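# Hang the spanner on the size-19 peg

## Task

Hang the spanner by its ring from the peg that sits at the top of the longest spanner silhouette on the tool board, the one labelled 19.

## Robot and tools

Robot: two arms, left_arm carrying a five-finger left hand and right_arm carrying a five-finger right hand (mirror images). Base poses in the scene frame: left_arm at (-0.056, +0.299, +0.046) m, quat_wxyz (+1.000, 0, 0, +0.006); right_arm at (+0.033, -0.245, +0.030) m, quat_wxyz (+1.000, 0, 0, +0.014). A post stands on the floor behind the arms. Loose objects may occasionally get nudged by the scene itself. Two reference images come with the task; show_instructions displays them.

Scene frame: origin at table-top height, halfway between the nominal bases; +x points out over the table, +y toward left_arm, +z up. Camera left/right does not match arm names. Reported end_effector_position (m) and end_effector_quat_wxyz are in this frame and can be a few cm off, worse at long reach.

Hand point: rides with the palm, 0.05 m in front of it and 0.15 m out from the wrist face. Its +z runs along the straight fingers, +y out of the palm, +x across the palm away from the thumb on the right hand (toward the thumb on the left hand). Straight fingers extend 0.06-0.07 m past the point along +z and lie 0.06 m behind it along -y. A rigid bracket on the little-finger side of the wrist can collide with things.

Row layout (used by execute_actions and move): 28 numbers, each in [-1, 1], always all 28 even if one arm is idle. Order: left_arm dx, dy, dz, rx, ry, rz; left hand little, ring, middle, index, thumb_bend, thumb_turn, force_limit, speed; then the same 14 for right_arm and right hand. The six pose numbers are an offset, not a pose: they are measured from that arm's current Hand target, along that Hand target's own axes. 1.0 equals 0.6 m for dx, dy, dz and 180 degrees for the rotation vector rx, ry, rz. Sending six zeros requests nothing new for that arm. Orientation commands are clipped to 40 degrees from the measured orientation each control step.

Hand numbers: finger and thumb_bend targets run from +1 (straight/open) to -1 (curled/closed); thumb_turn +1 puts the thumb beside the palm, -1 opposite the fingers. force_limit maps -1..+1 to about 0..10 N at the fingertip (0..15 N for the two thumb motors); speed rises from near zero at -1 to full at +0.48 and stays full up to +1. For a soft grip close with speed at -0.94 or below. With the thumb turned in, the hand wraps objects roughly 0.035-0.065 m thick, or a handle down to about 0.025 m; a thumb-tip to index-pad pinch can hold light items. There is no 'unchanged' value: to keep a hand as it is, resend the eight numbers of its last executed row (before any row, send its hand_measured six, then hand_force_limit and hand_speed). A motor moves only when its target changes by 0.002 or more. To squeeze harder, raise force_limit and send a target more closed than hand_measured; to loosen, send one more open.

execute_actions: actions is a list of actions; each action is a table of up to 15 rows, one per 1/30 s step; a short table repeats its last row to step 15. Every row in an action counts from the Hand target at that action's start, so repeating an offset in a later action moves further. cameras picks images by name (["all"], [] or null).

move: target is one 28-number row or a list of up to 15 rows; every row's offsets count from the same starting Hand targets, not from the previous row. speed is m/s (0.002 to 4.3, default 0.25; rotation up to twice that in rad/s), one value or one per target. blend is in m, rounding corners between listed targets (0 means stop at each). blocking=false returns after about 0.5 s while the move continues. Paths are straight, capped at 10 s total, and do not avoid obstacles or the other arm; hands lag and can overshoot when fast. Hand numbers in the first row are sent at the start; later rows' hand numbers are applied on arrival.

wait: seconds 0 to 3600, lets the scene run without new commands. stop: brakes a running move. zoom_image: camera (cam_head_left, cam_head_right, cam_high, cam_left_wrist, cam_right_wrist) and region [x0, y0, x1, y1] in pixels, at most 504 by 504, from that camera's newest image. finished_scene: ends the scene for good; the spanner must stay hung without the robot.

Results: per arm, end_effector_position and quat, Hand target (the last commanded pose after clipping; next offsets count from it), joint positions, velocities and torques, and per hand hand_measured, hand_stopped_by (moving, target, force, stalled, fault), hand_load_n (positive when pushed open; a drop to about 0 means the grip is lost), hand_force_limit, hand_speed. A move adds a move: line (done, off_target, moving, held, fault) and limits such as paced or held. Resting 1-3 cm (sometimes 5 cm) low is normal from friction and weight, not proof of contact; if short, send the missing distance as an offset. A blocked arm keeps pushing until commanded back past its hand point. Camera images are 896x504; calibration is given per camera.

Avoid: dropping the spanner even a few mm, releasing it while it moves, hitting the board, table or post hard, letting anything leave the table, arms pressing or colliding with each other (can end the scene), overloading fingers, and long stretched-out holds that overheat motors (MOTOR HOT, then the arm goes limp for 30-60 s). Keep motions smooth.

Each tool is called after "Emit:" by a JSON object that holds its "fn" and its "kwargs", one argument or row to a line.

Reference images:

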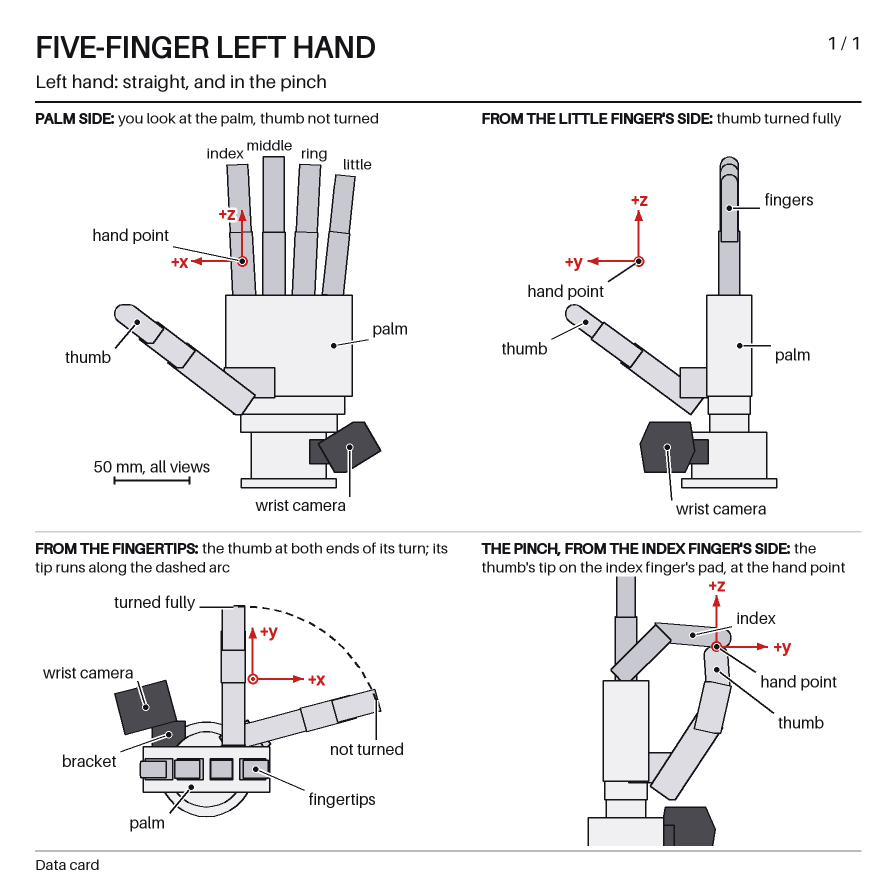

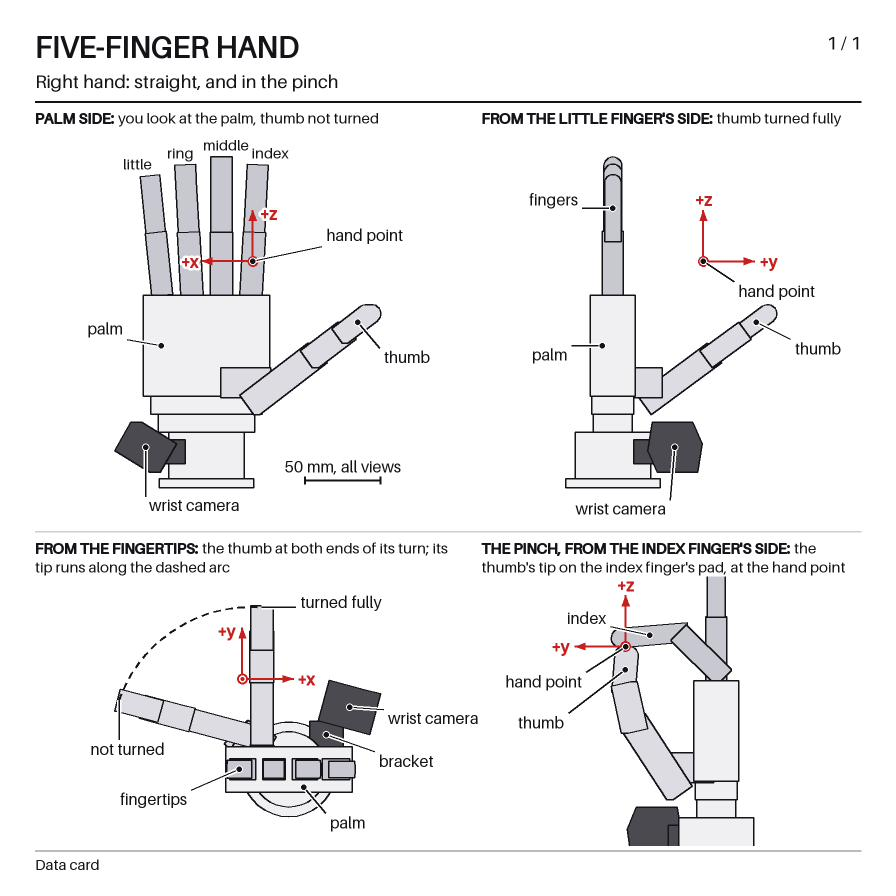

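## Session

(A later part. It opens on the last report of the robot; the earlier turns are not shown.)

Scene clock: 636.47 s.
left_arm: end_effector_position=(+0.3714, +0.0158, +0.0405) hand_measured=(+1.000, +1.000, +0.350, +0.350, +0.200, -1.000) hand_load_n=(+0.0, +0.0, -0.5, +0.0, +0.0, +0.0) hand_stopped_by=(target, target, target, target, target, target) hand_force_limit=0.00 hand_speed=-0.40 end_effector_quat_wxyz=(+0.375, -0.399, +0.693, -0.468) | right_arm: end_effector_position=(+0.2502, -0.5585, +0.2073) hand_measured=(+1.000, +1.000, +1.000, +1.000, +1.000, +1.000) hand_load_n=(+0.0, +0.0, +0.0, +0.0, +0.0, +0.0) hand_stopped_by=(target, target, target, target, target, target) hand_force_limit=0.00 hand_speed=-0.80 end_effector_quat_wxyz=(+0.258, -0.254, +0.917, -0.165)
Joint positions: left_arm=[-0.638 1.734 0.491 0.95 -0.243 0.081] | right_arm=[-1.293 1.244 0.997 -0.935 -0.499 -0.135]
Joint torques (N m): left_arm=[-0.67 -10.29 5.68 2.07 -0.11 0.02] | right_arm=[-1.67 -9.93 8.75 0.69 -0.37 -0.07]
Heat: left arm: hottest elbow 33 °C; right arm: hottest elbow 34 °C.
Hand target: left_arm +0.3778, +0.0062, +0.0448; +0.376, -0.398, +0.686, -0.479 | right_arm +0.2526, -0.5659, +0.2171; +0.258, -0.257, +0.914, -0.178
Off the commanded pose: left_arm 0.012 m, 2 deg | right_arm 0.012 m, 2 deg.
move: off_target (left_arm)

Emit:
{"fn": "move", "kwargs": {
  "target": [
    [0.0053,-0.0542,0.004,0,0,0,1,1,0.35,0.35,0.2,-1,0,-0.4,0,0,0,0,0,0,1,1,1,1,1,1,0,-0.8],
    [-0.0103,0.0042,-0.01,0,0,0,1,1,0.35,0.35,0.2,-1,0,-0.4,0,0,0,0,0,0,1,1,1,1,1,1,0,-0.8]
  ],
  "speed": 0.1,
  "cameras": ["cam_left_wrist"]
}}

Emit:
{"fn": "zoom_image", "kwargs": {
  "camera": "cam_left_wrist",
  "region": [250, 50, 600, 400]
}}

Scene clock: 641.33 s.
left_arm: end_effector_position=(+0.3716, +0.0133, +0.0434) hand_measured=(+1.000, +1.000, +0.350, +0.350, +0.200, -1.000) hand_load_n=(+0.0, +0.0, +0.0, +0.0, +0.0, +0.0) hand_stopped_by=(target, target, target, target, target, target) hand_force_limit=0.00 hand_speed=-0.40 end_effector_quat_wxyz=(+0.373, -0.397, +0.691, -0.474) | right_arm: end_effector_position=(+0.2502, -0.5585, +0.2073) hand_measured=(+1.000, +1.000, +1.000, +1.000, +1.000, +1.000) hand_load_n=(+0.0, +0.0, +0.0, +0.0, +0.0, +0.0) hand_stopped_by=(target, target, target, target, target, target) hand_force_limit=0.00 hand_speed=-0.80 end_effector_quat_wxyz=(+0.258, -0.254, +0.917, -0.165)
Joint positions: left_arm=[-0.638 1.731 0.491 0.956 -0.234 0.077] | right_arm=[-1.293 1.244 0.997 -0.935 -0.499 -0.135]
Joint torques (N m): left_arm=[0.5 -10.87 4.1 2.29 0.03 0.09] | right_arm=[-1.44 -10.05 8.81 0.73 -0.37 -0.08]
Heat: left arm: hottest elbow 33 °C; right arm: hottest elbow 34 °C.
Hand target: left_arm +0.3744, +0.0144, +0.0447; +0.376, -0.398, +0.686, -0.479 | right_arm +0.2526, -0.5659, +0.2171; +0.258, -0.257, +0.914, -0.178
Off the commanded pose: left_arm 0.003 m, 1 deg | right_arm 0.012 m, 2 deg.
move: done
cam_left_wrist: T_world_to_cam=[[0.12034, -0.49058, 0.86305, -0.06874], [-0.82492, -0.53307, -0.18799, 0.32422], [0.55229, -0.68932, -0.46884, -0.06639]] pos_world=[0.3124, 0.09335, 0.08915]

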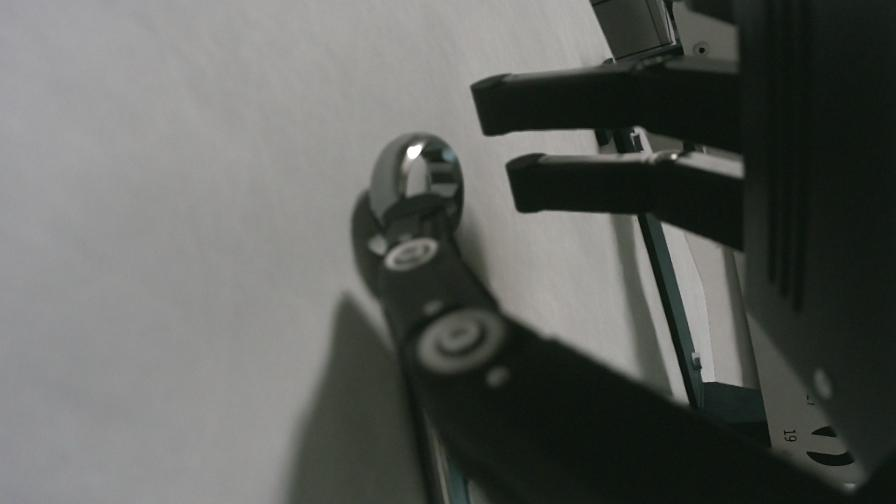

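Scaled by 1.440 from the camera's image (finer frame: 1280x720).

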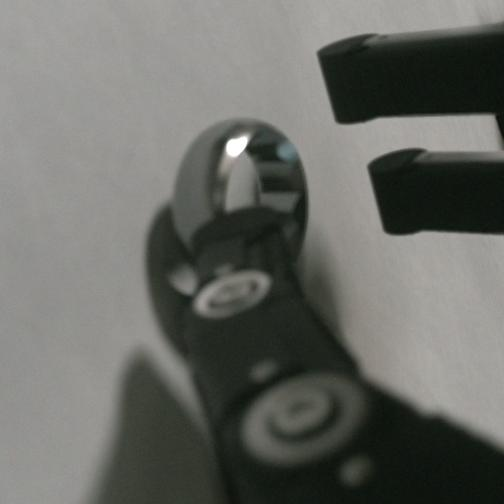

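Emit:
{"fn": "move", "kwargs": {
  "target": [0.003,0.018,0.0172,0,0,0,1,1,0.35,0.35,0.2,-1,0,-0.4,0,0,0,0,0,0,1,1,1,1,1,1,0,-0.8],
  "speed": 0.06,
  "cameras": ["cam_left_wrist"]
}}

Emit:
{"fn": "zoom_image", "kwargs": {
  "camera": "cam_left_wrist",
  "region": [300, 50, 600, 350]
}}

Scene clock: 647.13 s.
left_arm: end_effector_position=(+0.3710, +0.0144, +0.0285) hand_measured=(+1.000, +1.000, +0.350, +0.350, +0.200, -1.000) hand_load_n=(+0.0, +0.0, +0.0, +0.0, +0.0, +0.0) hand_stopped_by=(target, target, target, target, target, target) hand_force_limit=0.00 hand_speed=-0.40 end_effector_quat_wxyz=(+0.371, -0.398, +0.694, -0.472) | right_arm: end_effector_position=(+0.2502, -0.5585, +0.2073) hand_measured=(+1.000, +1.000, +1.000, +1.000, +1.000, +1.000) hand_load_n=(+0.0, +0.0, +0.0, +0.0, +0.0, +0.0) hand_stopped_by=(target, target, target, target, target, target) hand_force_limit=0.00 hand_speed=-0.80 end_effector_quat_wxyz=(+0.258, -0.254, +0.917, -0.165)
Joint positions: left_arm=[-0.635 1.784 0.491 1.003 -0.23 0.077] | right_arm=[-1.293 1.244 0.997 -0.935 -0.499 -0.135]
Joint torques (N m): left_arm=[0.62 -10.7 5.19 2.09 0.01 0.1] | right_arm=[-1.32 -9.93 8.68 0.66 -0.38 -0.09]
Heat: left arm: hottest elbow 33 °C; right arm: hottest elbow 34 °C.
Hand target: left_arm +0.3808, +0.0114, +0.0316; +0.376, -0.398, +0.686, -0.479 | right_arm +0.2526, -0.5659, +0.2171; +0.258, -0.257, +0.914, -0.178
Off the commanded pose: left_arm 0.011 m, 1 deg | right_arm 0.012 m, 2 deg.
move: off_target (left_arm)
cam_left_wrist: T_world_to_cam=[[0.12476, -0.49319, 0.86093, -0.05671], [-0.82674, -0.53143, -0.18463, 0.32209], [0.54858, -0.68873, -0.47404, -0.07078]] pos_world=[0.31219, 0.09445, 0.07474]

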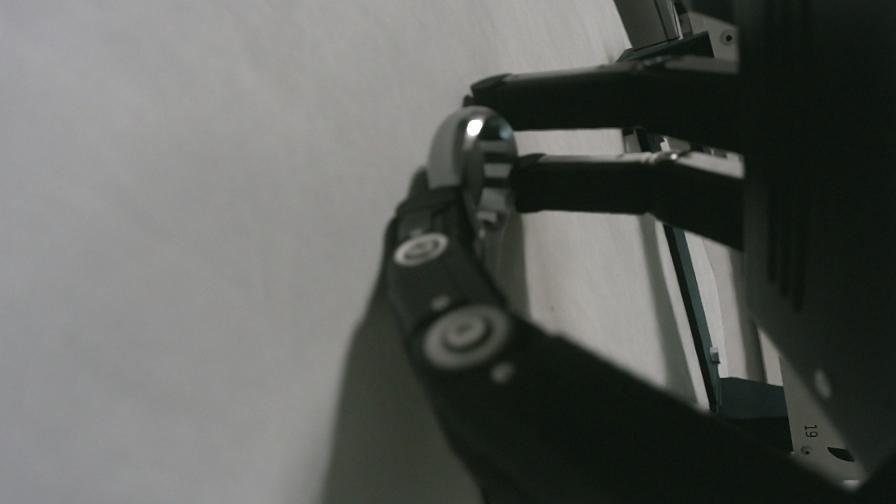

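Scaled by 1.680 from the camera's image (finer frame: 1280x720).

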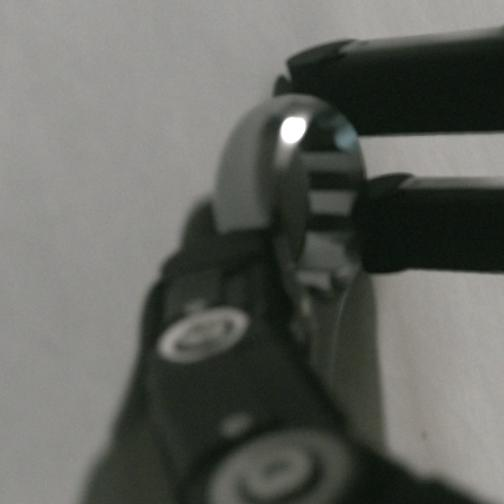

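Emit:
{"fn": "move", "kwargs": {
  "target": [0,0,0,0,0,0,1,1,0.1,0.1,0.2,-1,-0.4,-0.9,0,0,0,0,0,0,1,1,1,1,1,1,0,-0.8],
  "speed": 0.06,
  "cameras": ["cam_left_wrist"]
}}

Emit:
{"fn": "zoom_image", "kwargs": {
  "camera": "cam_left_wrist",
  "region": [300, 50, 600, 350]
}}

Scene clock: 650.83 s.
left_arm: end_effector_position=(+0.3747, +0.0120, +0.0329) hand_measured=(+1.000, +1.000, +0.102, +0.100, +0.200, -1.000) hand_load_n=(+0.0, +0.0, +3.0, +0.0, +1.5, +0.5) hand_stopped_by=(target, target, target, target, target, target) hand_force_limit=-0.40 hand_speed=-0.90 end_effector_quat_wxyz=(+0.374, -0.397, +0.689, -0.478) | right_arm: end_effector_position=(+0.2502, -0.5585, +0.2073) hand_measured=(+1.000, +1.000, +1.000, +1.000, +1.000, +1.000) hand_load_n=(+0.0, +0.0, +0.0, +0.0, +0.0, +0.0) hand_stopped_by=(target, target, target, target, target, target) hand_force_limit=0.00 hand_speed=-0.80 end_effector_quat_wxyz=(+0.258, -0.254, +0.917, -0.165)
Joint positions: left_arm=[-0.635 1.784 0.498 1.013 -0.23 0.077] | right_arm=[-1.293 1.244 0.997 -0.935 -0.499 -0.135]
Joint torques (N m): left_arm=[0.56 -10.52 4.81 1.72 0.03 0.1] | right_arm=[-1.49 -10.11 8.77 0.68 -0.39 -0.09]
Heat: left arm: hottest elbow 33 °C; right arm: hottest elbow 34 °C.
Hand target: left_arm +0.3809, +0.0115, +0.0315; +0.376, -0.398, +0.686, -0.479 | right_arm +0.2526, -0.5659, +0.2171; +0.258, -0.257, +0.914, -0.178
Off the commanded pose: left_arm 0.006 m, 0 deg | right_arm 0.012 m, 2 deg.
move: done
cam_left_wrist: T_world_to_cam=[[0.114, -0.48523, 0.86692, -0.05842], [-0.82416, -0.53346, -0.19022, 0.32386], [0.55477, -0.6928, -0.46072, -0.07503]] pos_world=[0.3152, 0.09244, 0.07768]

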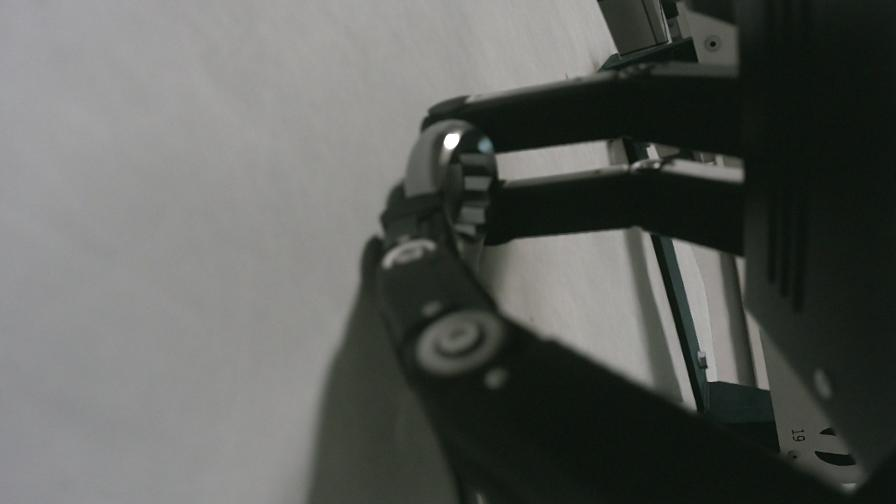

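Scaled by 1.680 from the camera's image (finer frame: 1280x720).

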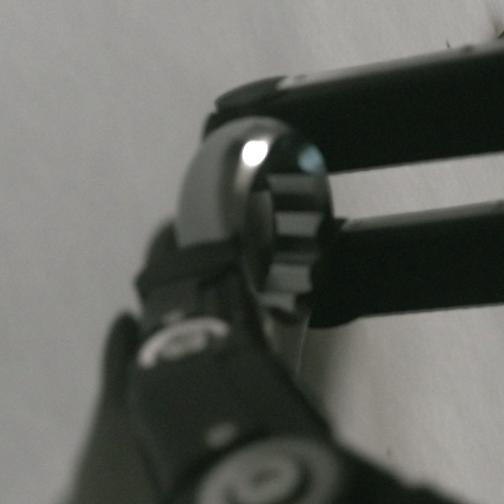

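Emit:
{"fn": "move", "kwargs": {
  "target": [0,0,0,0,0,0,1,1,0.05,0.0,0.2,-1,-0.2,-0.9,0,0,0,0,0,0,1,1,1,1,1,1,0,-0.8],
  "speed": 0.06,
  "cameras": ["cam_left_wrist"]
}}

Emit:
{"fn": "zoom_image", "kwargs": {
  "camera": "cam_left_wrist",
  "region": [300, 50, 600, 350]
}}

Scene clock: 653.30 s.
left_arm: end_effector_position=(+0.3747, +0.0120, +0.0330) hand_measured=(+1.000, +1.000, +0.084, +0.000, +0.202, -1.000) hand_load_n=(+0.0, +0.0, +3.5, +1.5, +4.0, +0.0) hand_stopped_by=(target, target, force, target, target, target) hand_force_limit=-0.20 hand_speed=-0.90 end_effector_quat_wxyz=(+0.374, -0.397, +0.689, -0.478) | right_arm: end_effector_position=(+0.2502, -0.5585, +0.2073) hand_measured=(+1.000, +1.000, +1.000, +1.000, +1.000, +1.000) hand_load_n=(+0.0, +0.0, +0.0, +0.0, +0.0, +0.0) hand_stopped_by=(target, target, target, target, target, target) hand_force_limit=0.00 hand_speed=-0.80 end_effector_quat_wxyz=(+0.258, -0.254, +0.917, -0.165)
Joint positions: left_arm=[-0.635 1.784 0.498 1.013 -0.23 0.077] | right_arm=[-1.293 1.244 0.997 -0.935 -0.499 -0.135]
Joint torques (N m): left_arm=[0.62 -10.52 4.81 1.7 0.02 0.11] | right_arm=[-1.44 -9.82 8.69 0.68 -0.37 -0.1]
Heat: left arm: hottest elbow 33 °C; right arm: hottest elbow 34 °C.
Hand target: left_arm +0.3809, +0.0116, +0.0315; +0.376, -0.398, +0.686, -0.479 | right_arm +0.2526, -0.5659, +0.2171; +0.258, -0.257, +0.914, -0.178
Off the commanded pose: left_arm 0.006 m, 0 deg | right_arm 0.012 m, 2 deg.
move: done
cam_left_wrist: T_world_to_cam=[[0.11376, -0.48505, 0.86706, -0.05846], [-0.82412, -0.53348, -0.19032, 0.32388], [0.55488, -0.69291, -0.46043, -0.07503]] pos_world=[0.3152, 0.09244, 0.07778]

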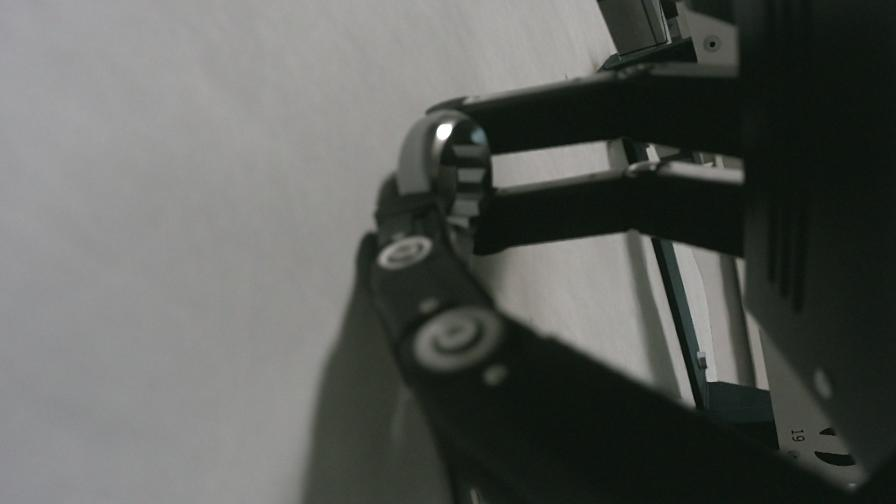

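Scaled by 1.680 from the camera's image (finer frame: 1280x720).

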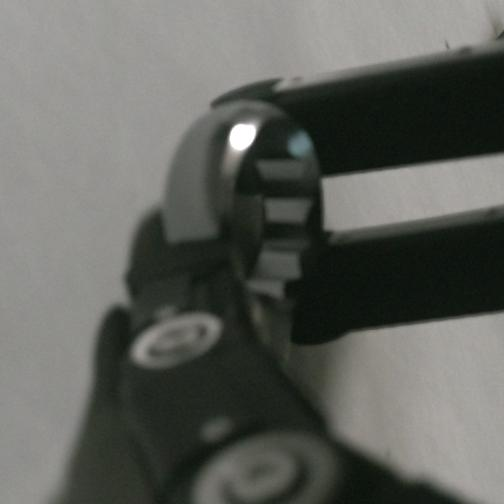

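Emit:
{"fn": "move", "kwargs": {
  "target": [0,0,0,0,0,0,1,1,0.02,-0.06,0.2,-1,0.1,-0.92,0,0,0,0,0,0,1,1,1,1,1,1,0,-0.8],
  "speed": 0.06,
  "cameras": ["cam_left_wrist"]
}}

Scene clock: 657.93 s.
left_arm: end_effector_position=(+0.3751, +0.0116, +0.0334) hand_measured=(+1.000, +1.000, +0.058, -0.060, +0.202, -1.000) hand_load_n=(+0.0, -0.5, +5.5, +3.0, +6.5, -1.0) hand_stopped_by=(target, target, force, target, target, target) hand_force_limit=0.10 hand_speed=-0.92 end_effector_quat_wxyz=(+0.374, -0.396, +0.689, -0.479) | right_arm: end_effector_position=(+0.2502, -0.5585, +0.2073) hand_measured=(+1.000, +1.000, +1.000, +1.000, +1.000, +1.000) hand_load_n=(+0.0, +0.0, -0.5, +0.0, +0.0, -0.5) hand_stopped_by=(target, target, target, target, target, target) hand_force_limit=0.00 hand_speed=-0.80 end_effector_quat_wxyz=(+0.258, -0.254, +0.917, -0.165)
Joint positions: left_arm=[-0.635 1.784 0.499 1.013 -0.229 0.077] | right_arm=[-1.293 1.244 0.997 -0.935 -0.499 -0.135]
Joint torques (N m): left_arm=[0.62 -10.7 4.74 1.72 0 0.1] | right_arm=[-1.44 -10.05 8.77 0.69 -0.37 -0.09]
Heat: left arm: hottest shoulder 32 °C; right arm: hottest elbow 34 °C.
Hand target: left_arm +0.3810, +0.0115, +0.0316; +0.376, -0.398, +0.686, -0.479 | right_arm +0.2526, -0.5659, +0.2171; +0.258, -0.257, +0.914, -0.178
Off the commanded pose: left_arm 0.006 m, 0 deg | right_arm 0.012 m, 2 deg.
move: done
cam_left_wrist: T_world_to_cam=[[0.11287, -0.48443, 0.86752, -0.05872], [-0.8241, -0.5334, -0.19063, 0.32412], [0.55508, -0.69341, -0.45943, -0.07542]] pos_world=[0.3156, 0.09214, 0.07808]

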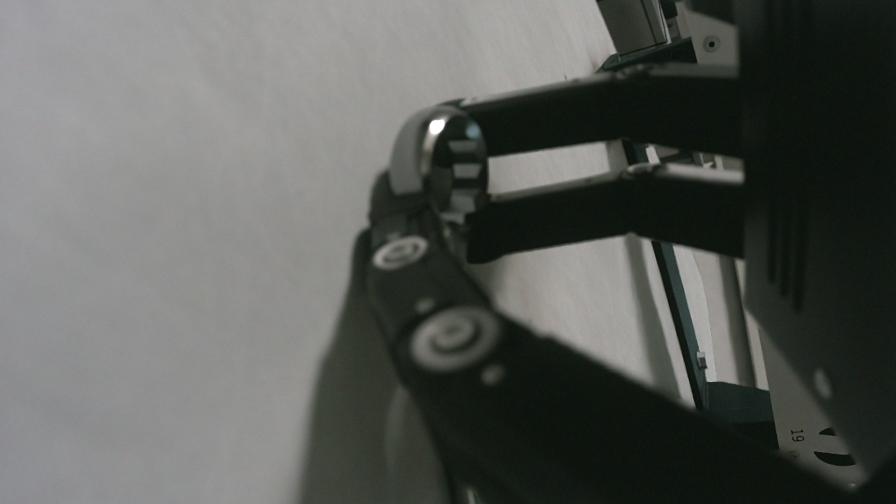

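Emit:
{"fn": "move", "kwargs": {
  "target": [-0.0166,-0.1313,-0.0403,0.0673,-0.0362,0.0989,1,1,0.02,-0.06,0.2,-1,0.1,-0.92,0,0,0,0,0,0,1,1,1,1,1,1,0,-0.8],
  "speed": 0.07,
  "cameras": ["cam_left_wrist","cam_head_left","cam_head_right","cam_high"]
}}

Emit:
{"fn": "zoom_image", "kwargs": {
  "camera": "cam_head_right",
  "region": [480, 160, 620, 310]
}}

Scene clock: 682.43 s.
left_arm: end_effector_position=(+0.3771, +0.0153, +0.0960) hand_measured=(+1.000, +1.000, +0.058, -0.060, +0.202, -1.000) hand_load_n=(+0.0, +0.0, +5.0, +2.0, +6.5, +0.0) hand_stopped_by=(target, target, force, target, target, target) hand_force_limit=0.10 hand_speed=-0.92 end_effector_quat_wxyz=(+0.513, -0.278, +0.678, -0.447) | right_arm: end_effector_position=(+0.2502, -0.5585, +0.2073) hand_measured=(+1.000, +1.000, +1.000, +1.000, +1.000, +1.000) hand_load_n=(+0.0, +0.0, +0.0, +0.0, +0.0, +0.0) hand_stopped_by=(target, target, target, target, target, target) hand_force_limit=0.00 hand_speed=-0.80 end_effector_quat_wxyz=(+0.258, -0.254, +0.917, -0.165)
Joint positions: left_arm=[-0.728 1.698 0.467 1.151 -0.388 0.435] | right_arm=[-1.293 1.244 0.997 -0.935 -0.499 -0.135]
Joint torques (N m): left_arm=[-0.67 -13.22 4.04 2.54 -0.09 0.24] | right_arm=[-1.73 -10.11 8.76 0.66 -0.37 -0.09]
Heat: left arm: hottest shoulder 32 °C; right arm: hottest elbow 34 °C.
Hand target: left_arm +0.3779, +0.0117, +0.1144; +0.523, -0.272, +0.663, -0.462 | right_arm +0.2526, -0.5659, +0.2171; +0.258, -0.257, +0.914, -0.178
Off the commanded pose: left_arm 0.019 m, 3 deg | right_arm 0.012 m, 2 deg.
move: off_target (left_arm)
cam_left_wrist: T_world_to_cam=[[-0.11952, -0.67308, 0.72985, -0.0077], [-0.71721, -0.44979, -0.53226, 0.3309], [0.68653, -0.58707, -0.42898, -0.09936]] pos_world=[0.30462, 0.08532, 0.13912]
Images, in order (width x height): cam_head_left 896x504, cam_head_right 896x504, cam_high 896x504, cam_left_wrist 896x504.

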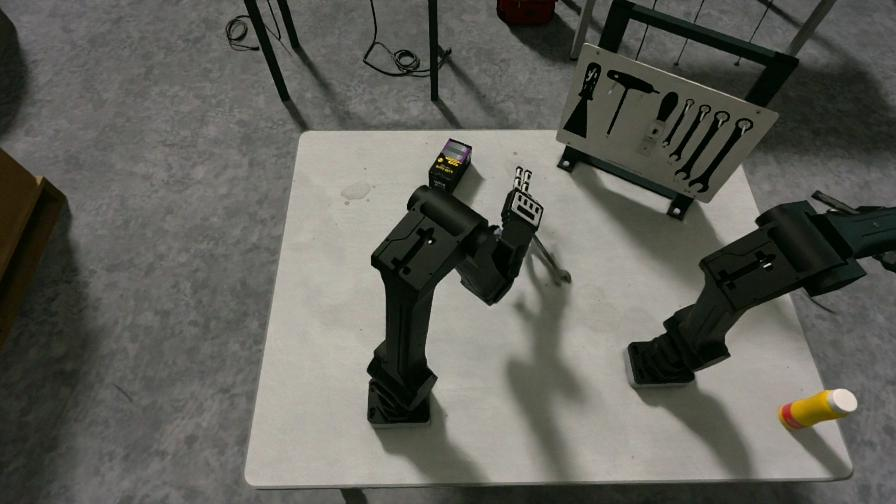

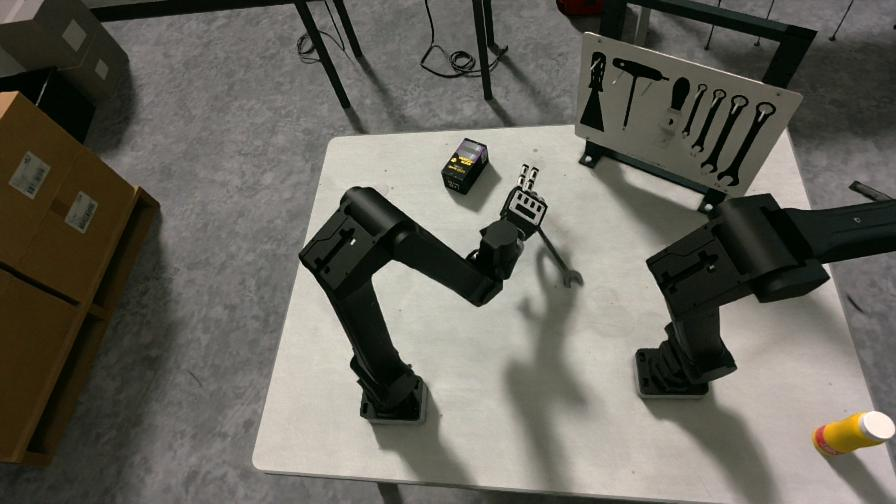

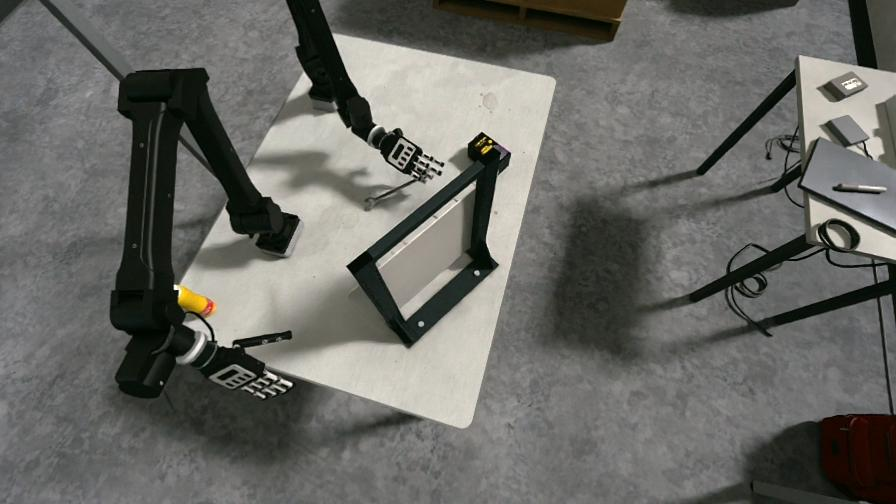

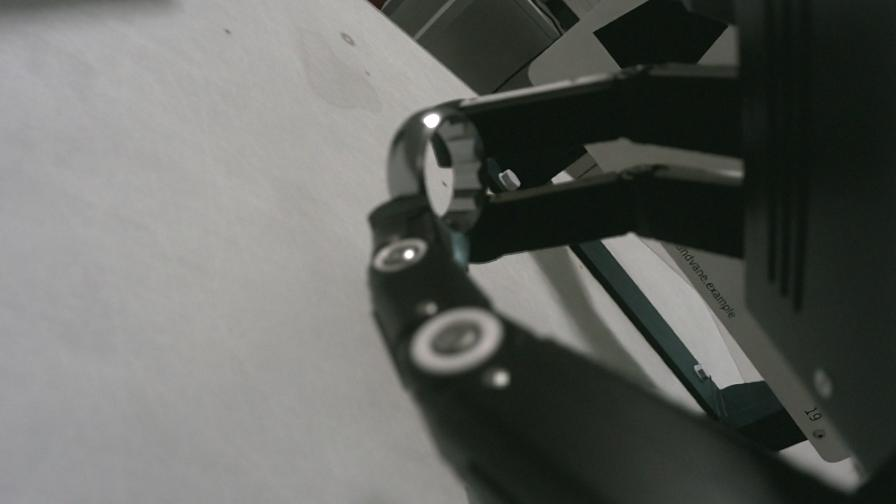

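Scaled by 3.360 from the camera's image (finer frame: 1280x720).

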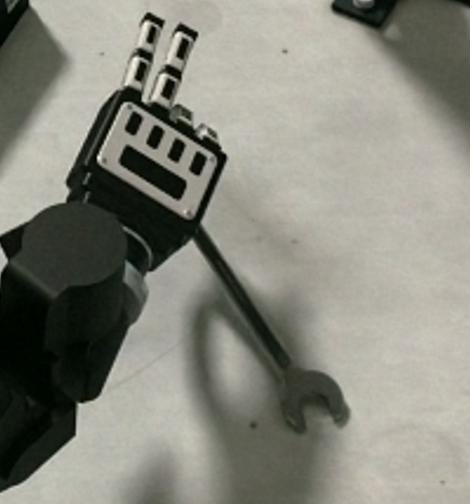

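Emit:
{"fn": "move", "kwargs": {
  "target": [-0.0557,-0.1129,-0.0034,0.0673,-0.0362,0.0989,1,1,0.02,-0.06,0.2,-1,0.1,-0.92,0,0,0,0,0,0,1,1,1,1,1,1,0,-0.8],
  "speed": 0.07,
  "cameras": ["cam_left_wrist","cam_head_left","cam_head_right","cam_high"]
}}

Emit:
{"fn": "zoom_image", "kwargs": {
  "camera": "cam_head_right",
  "region": [480, 160, 620, 310]
}}

Scene clock: 690.97 s.
left_arm: end_effector_position=(+0.3822, +0.0126, +0.1783) hand_measured=(+1.000, +1.000, +0.056, -0.060, +0.200, -1.000) hand_load_n=(+0.0, +0.0, +0.0, +0.0, +0.5, +0.0) hand_stopped_by=(target, target, force, target, target, target) hand_force_limit=0.10 hand_speed=-0.92 end_effector_quat_wxyz=(+0.644, -0.140, +0.625, -0.418) | right_arm: end_effector_position=(+0.2502, -0.5585, +0.2073) hand_measured=(+1.000, +1.000, +1.000, +1.000, +1.000, +1.000) hand_load_n=(+0.0, +0.0, +0.0, +0.0, +0.0, -0.5) hand_stopped_by=(target, target, target, target, target, target) hand_force_limit=0.00 hand_speed=-0.80 end_effector_quat_wxyz=(+0.258, -0.254, +0.917, -0.165)
Joint positions: left_arm=[-0.782 1.662 0.467 1.392 -0.408 0.854] | right_arm=[-1.293 1.244 0.997 -0.935 -0.499 -0.135]
Joint torques (N m): left_arm=[-0.67 -12.34 3.79 2.19 0.15 0.19] | right_arm=[-1.61 -9.82 8.73 0.7 -0.38 -0.08]
Heat: left arm: hottest shoulder 32 °C; right arm: hottest elbow 34 °C.
Hand target: left_arm +0.3779, +0.0117, +0.1900; +0.650, -0.136, +0.614, -0.426 | right_arm +0.2526, -0.5659, +0.2171; +0.258, -0.257, +0.914, -0.178
Off the commanded pose: left_arm 0.013 m, 2 deg | right_arm 0.012 m, 2 deg.
move: off_target (left_arm)
cam_left_wrist: T_world_to_cam=[[-0.33968, -0.7999, 0.49476, 0.05877], [-0.48683, -0.30056, -0.82016, 0.33851], [0.80475, -0.51945, -0.28732, -0.14044]] pos_world=[0.29778, 0.0758, 0.2082]
Images, in order (width x height): cam_head_left 896x504, cam_head_right 896x504, cam_high 896x504, cam_left_wrist 896x504.

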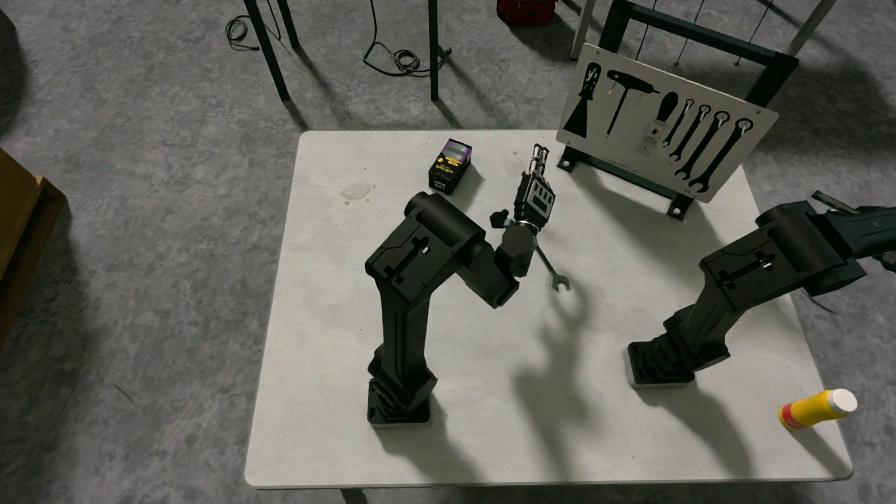

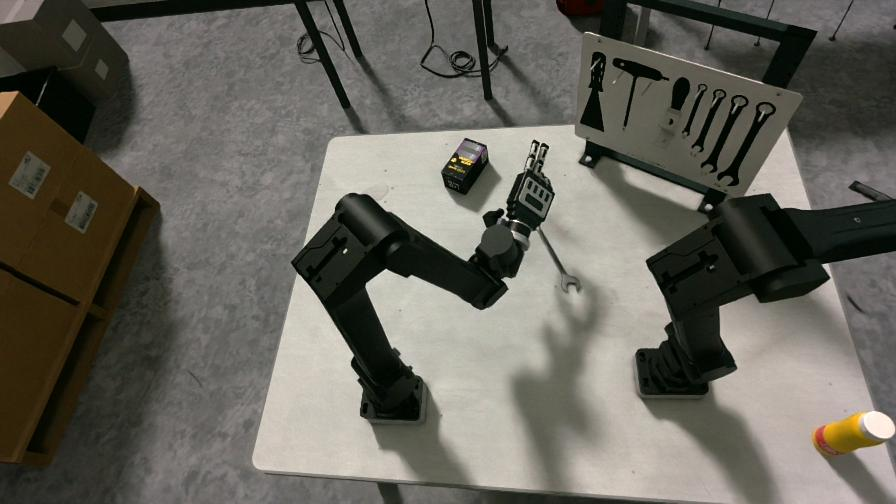

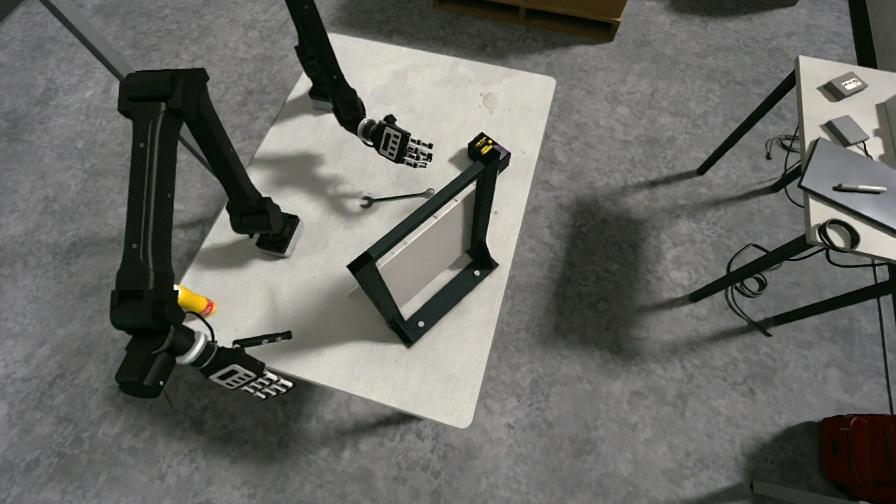

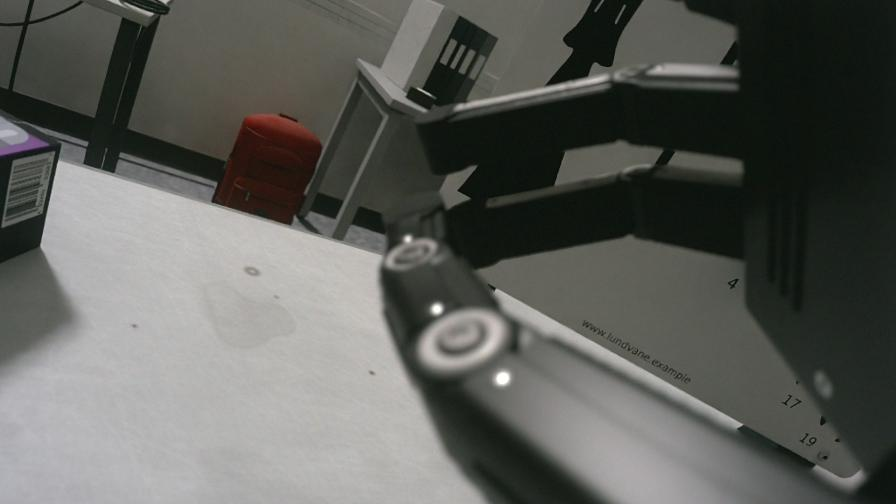

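Scaled by 3.360 from the camera's image (finer frame: 1280x720).

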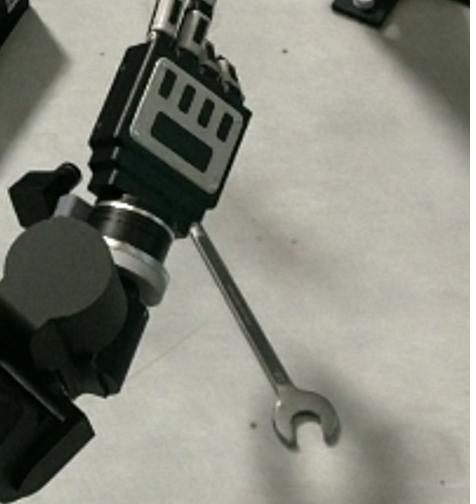

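Emit:
{"fn": "zoom_image", "kwargs": {
  "camera": "cam_high",
  "region": [350, 150, 450, 230]
}}

Scaled by 5.040 from the camera's image (finer frame: 1280x720).

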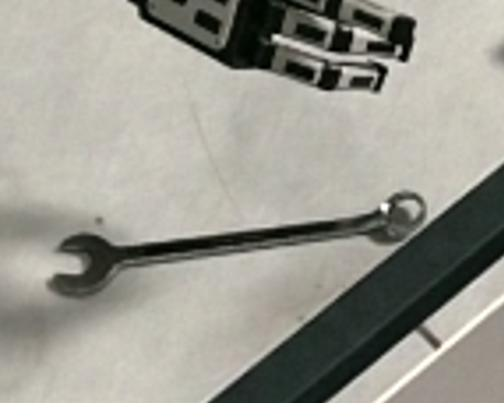

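Emit:
{"fn": "move", "kwargs": {
  "target": [0.1268,0.162,-0.0085,-0.1191,0.1143,-0.239,1,1,1,0.35,0.2,-0.62,0,-0.2,0,0,0,0,0,0,1,1,1,1,1,1,0,-0.8],
  "speed": 0.12,
  "cameras": ["cam_left_wrist","cam_head_right"]
}}

Emit:
{"fn": "zoom_image", "kwargs": {
  "camera": "cam_left_wrist",
  "region": [200, 0, 700, 500]
}}

Scene clock: 735.33 s.
left_arm: end_effector_position=(+0.3892, +0.0209, +0.0658) hand_measured=(+1.000, +1.000, +1.000, +0.350, +0.200, -0.620) hand_load_n=(+0.0, -0.5, +0.0, +0.0, +0.0, +0.0) hand_stopped_by=(target, target, target, target, target, target) hand_force_limit=0.00 hand_speed=-0.20 end_effector_quat_wxyz=(+0.299, -0.384, +0.696, -0.528) | right_arm: end_effector_position=(+0.2502, -0.5585, +0.2073) hand_measured=(+1.000, +1.000, +1.000, +1.000, +1.000, +1.000) hand_load_n=(+0.0, +0.0, +0.0, +0.0, +0.0, -0.5) hand_stopped_by=(target, target, target, target, target, target) hand_force_limit=0.00 hand_speed=-0.80 end_effector_quat_wxyz=(+0.258, -0.254, +0.917, -0.165)
Joint positions: left_arm=[-0.487 1.683 0.521 0.894 0.074 0.031] | right_arm=[-1.293 1.244 0.997 -0.935 -0.499 -0.135]
Joint torques (N m): left_arm=[0.44 -10.4 7.45 0.85 0.11 0.03] | right_arm=[-1.55 -9.82 8.73 0.69 -0.37 -0.08]
Heat: left arm: hottest shoulder 33 °C; right arm: hottest elbow 34 °C.
Hand target: left_arm +0.4019, +0.0168, +0.0690; +0.298, -0.388, +0.692, -0.531 | right_arm +0.2526, -0.5659, +0.2171; +0.258, -0.257, +0.914, -0.178
Off the commanded pose: left_arm 0.014 m, 1 deg | right_arm 0.012 m, 2 deg.
move: off_target (left_arm)
cam_left_wrist: T_world_to_cam=[[0.10681, -0.39929, 0.91058, -0.08618], [-0.89629, -0.43511, -0.08567, 0.36604], [0.43041, -0.807, -0.40435, -0.01465]] pos_world=[0.34359, 0.11304, 0.10391]
Images, in order (width x height): cam_head_right 896x504, cam_left_wrist 896x504.

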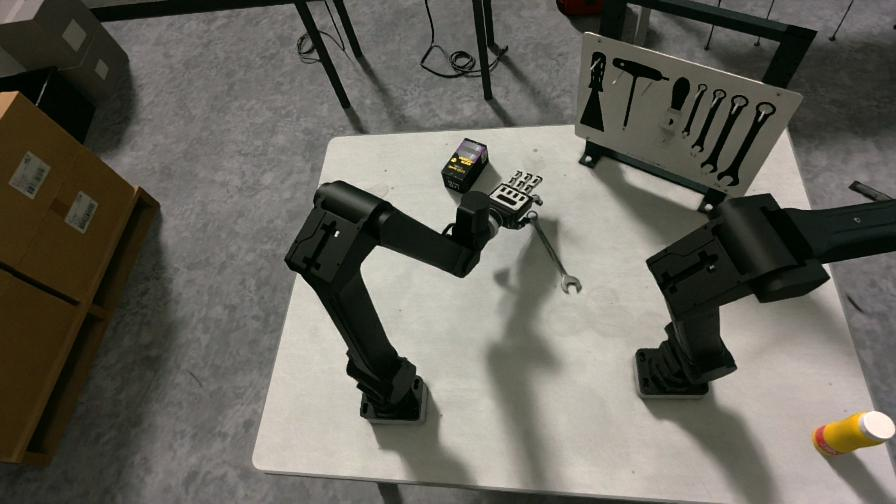

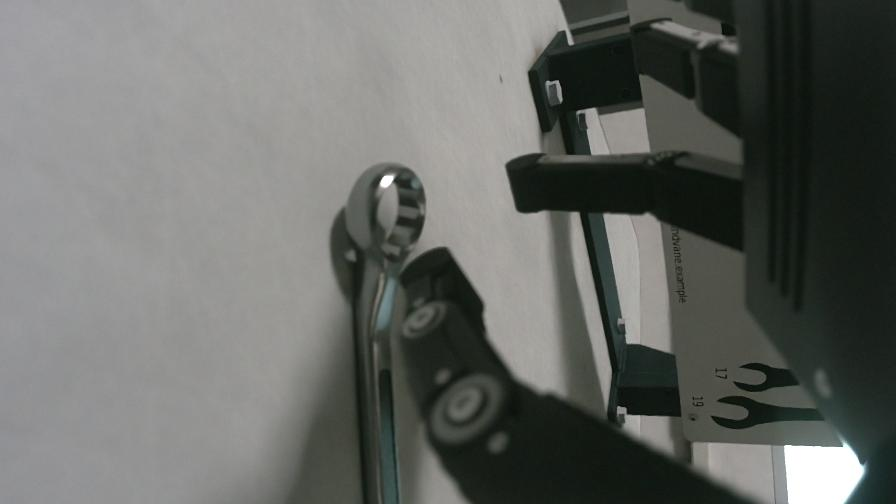

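Scaled by 1.008 from the camera's image (finer frame: 1280x720).

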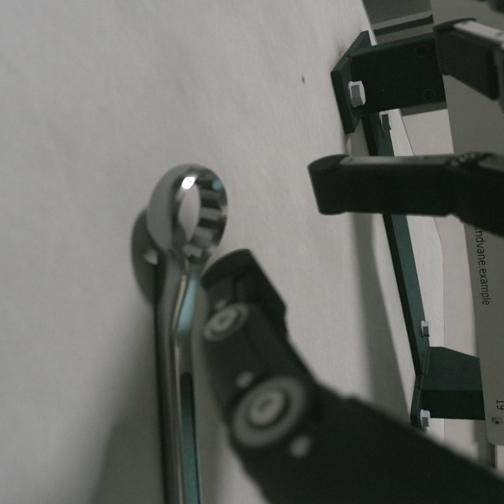

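Emit:
{"fn": "move", "kwargs": {
  "target": [0.0078,0.0322,0.028,0,0,0,1,1,1,0.35,0.2,-0.62,0,-0.2,0,0,0,0,0,0,1,1,1,1,1,1,0,-0.8],
  "speed": 0.08,
  "cameras": ["cam_left_wrist"]
}}

Emit:
{"fn": "zoom_image", "kwargs": {
  "camera": "cam_left_wrist",
  "region": [300, 50, 600, 350]
}}

Scene clock: 741.47 s.
left_arm: end_effector_position=(+0.3962, +0.0188, +0.0334) hand_measured=(+1.000, +1.000, +1.000, +0.350, +0.200, -0.620) hand_load_n=(+0.0, +0.0, +0.0, +0.0, +0.0, +0.0) hand_stopped_by=(target, target, target, target, target, target) hand_force_limit=0.00 hand_speed=-0.20 end_effector_quat_wxyz=(+0.292, -0.395, +0.703, -0.514) | right_arm: end_effector_position=(+0.2502, -0.5585, +0.2073) hand_measured=(+1.000, +1.000, +1.000, +1.000, +1.000, +1.000) hand_load_n=(+0.0, +0.0, +0.0, +0.0, +0.0, -0.5) hand_stopped_by=(target, target, target, target, target, target) hand_force_limit=0.00 hand_speed=-0.80 end_effector_quat_wxyz=(+0.258, -0.254, +0.917, -0.165)
Joint positions: left_arm=[-0.487 1.786 0.553 0.926 0.064 0.026] | right_arm=[-1.293 1.244 0.997 -0.935 -0.499 -0.135]
Joint torques (N m): left_arm=[-0.73 -12.04 6.53 2.3 -0.02 0.02] | right_arm=[-1.73 -10.11 8.73 0.73 -0.37 -0.09]
Heat: left arm: hottest shoulder 32 °C; right arm: hottest elbow 34 °C.
Hand target: left_arm +0.4091, +0.0070, +0.0459; +0.298, -0.388, +0.692, -0.531 | right_arm +0.2526, -0.5659, +0.2171; +0.258, -0.257, +0.914, -0.178
Off the commanded pose: left_arm 0.022 m, 3 deg | right_arm 0.012 m, 2 deg.
move: off_target (left_arm)
cam_left_wrist: T_world_to_cam=[[0.14343, -0.41269, 0.89951, -0.07217], [-0.89426, -0.44339, -0.06083, 0.36708], [0.42393, -0.79567, -0.43265, -0.02917]] pos_world=[0.35099, 0.10977, 0.07462]

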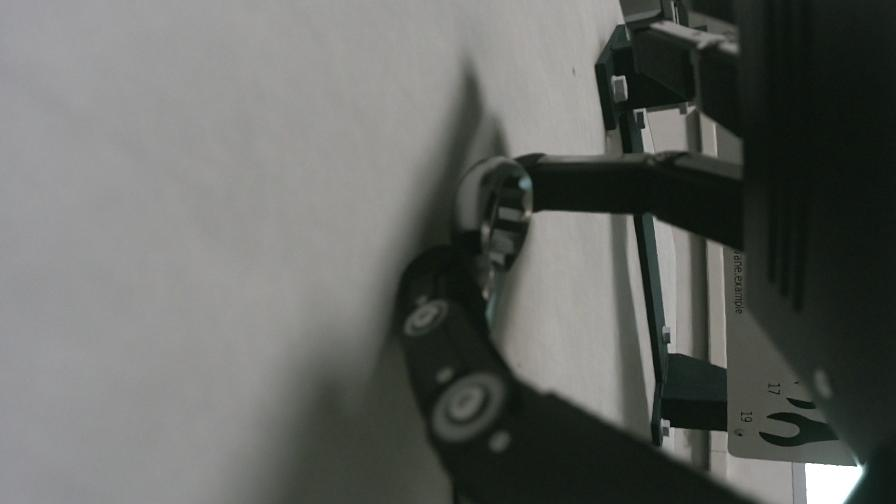

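Scaled by 1.680 from the camera's image (finer frame: 1280x720).

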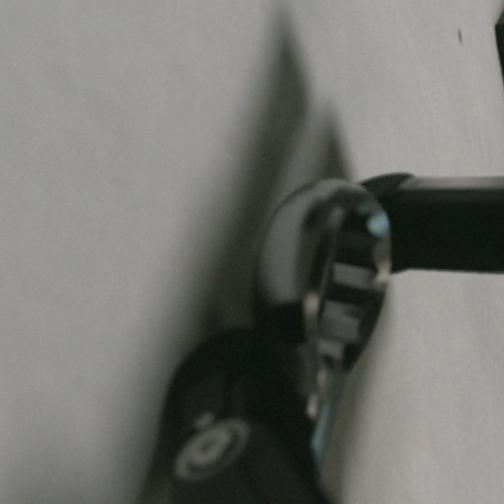

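Emit:
{"fn": "move", "kwargs": {
  "target": [0,0,0,0,0,0,1,1,1,0.2,0.2,-0.62,-0.4,-0.9,0,0,0,0,0,0,1,1,1,1,1,1,0,-0.8],
  "speed": 0.08,
  "cameras": ["cam_left_wrist"]
}}

Emit:
{"fn": "zoom_image", "kwargs": {
  "camera": "cam_left_wrist",
  "region": [300, 50, 600, 350]
}}

Scene clock: 753.57 s.
left_arm: end_effector_position=(+0.3963, +0.0188, +0.0336) hand_measured=(+1.000, +1.000, +1.000, +0.200, +0.200, -0.620) hand_load_n=(+0.0, +0.0, +0.0, +0.5, +0.0, +0.0) hand_stopped_by=(target, target, target, target, target, target) hand_force_limit=-0.40 hand_speed=-0.90 end_effector_quat_wxyz=(+0.292, -0.395, +0.703, -0.514) | right_arm: end_effector_position=(+0.2502, -0.5585, +0.2073) hand_measured=(+1.000, +1.000, +1.000, +1.000, +1.000, +1.000) hand_load_n=(+0.0, +0.0, +0.0, +0.0, +0.0, +0.0) hand_stopped_by=(target, target, target, target, target, target) hand_force_limit=0.00 hand_speed=-0.80 end_effector_quat_wxyz=(+0.258, -0.254, +0.917, -0.165)
Joint positions: left_arm=[-0.487 1.786 0.553 0.927 0.064 0.026] | right_arm=[-1.293 1.244 0.997 -0.935 -0.499 -0.135]
Joint torques (N m): left_arm=[-0.73 -12.04 6.52 2.25 -0.02 0.02] | right_arm=[-1.44 -9.99 8.73 0.72 -0.38 -0.09]
Heat: left arm: hottest shoulder 32 °C; right arm: hottest elbow 34 °C.
Hand target: left_arm +0.4092, +0.0071, +0.0459; +0.298, -0.388, +0.692, -0.531 | right_arm +0.2526, -0.5659, +0.2171; +0.258, -0.257, +0.914, -0.178
Off the commanded pose: left_arm 0.021 m, 3 deg | right_arm 0.012 m, 2 deg.
move: done
cam_left_wrist: T_world_to_cam=[[0.14287, -0.41247, 0.8997, -0.07211], [-0.89406, -0.44371, -0.06144, 0.36719], [0.42455, -0.79561, -0.43216, -0.02943]] pos_world=[0.35109, 0.10977, 0.07472]

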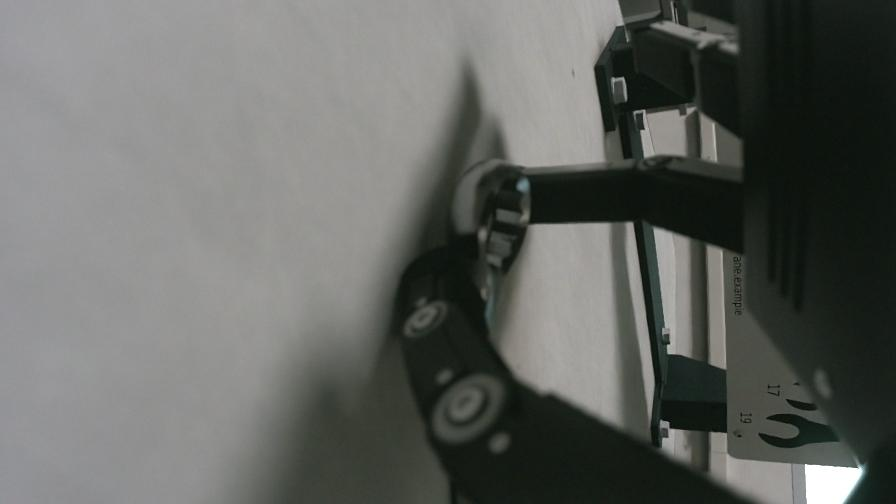

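Scaled by 1.680 from the camera's image (finer frame: 1280x720).

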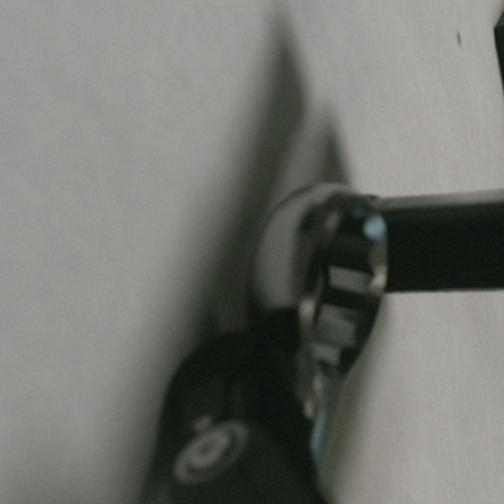

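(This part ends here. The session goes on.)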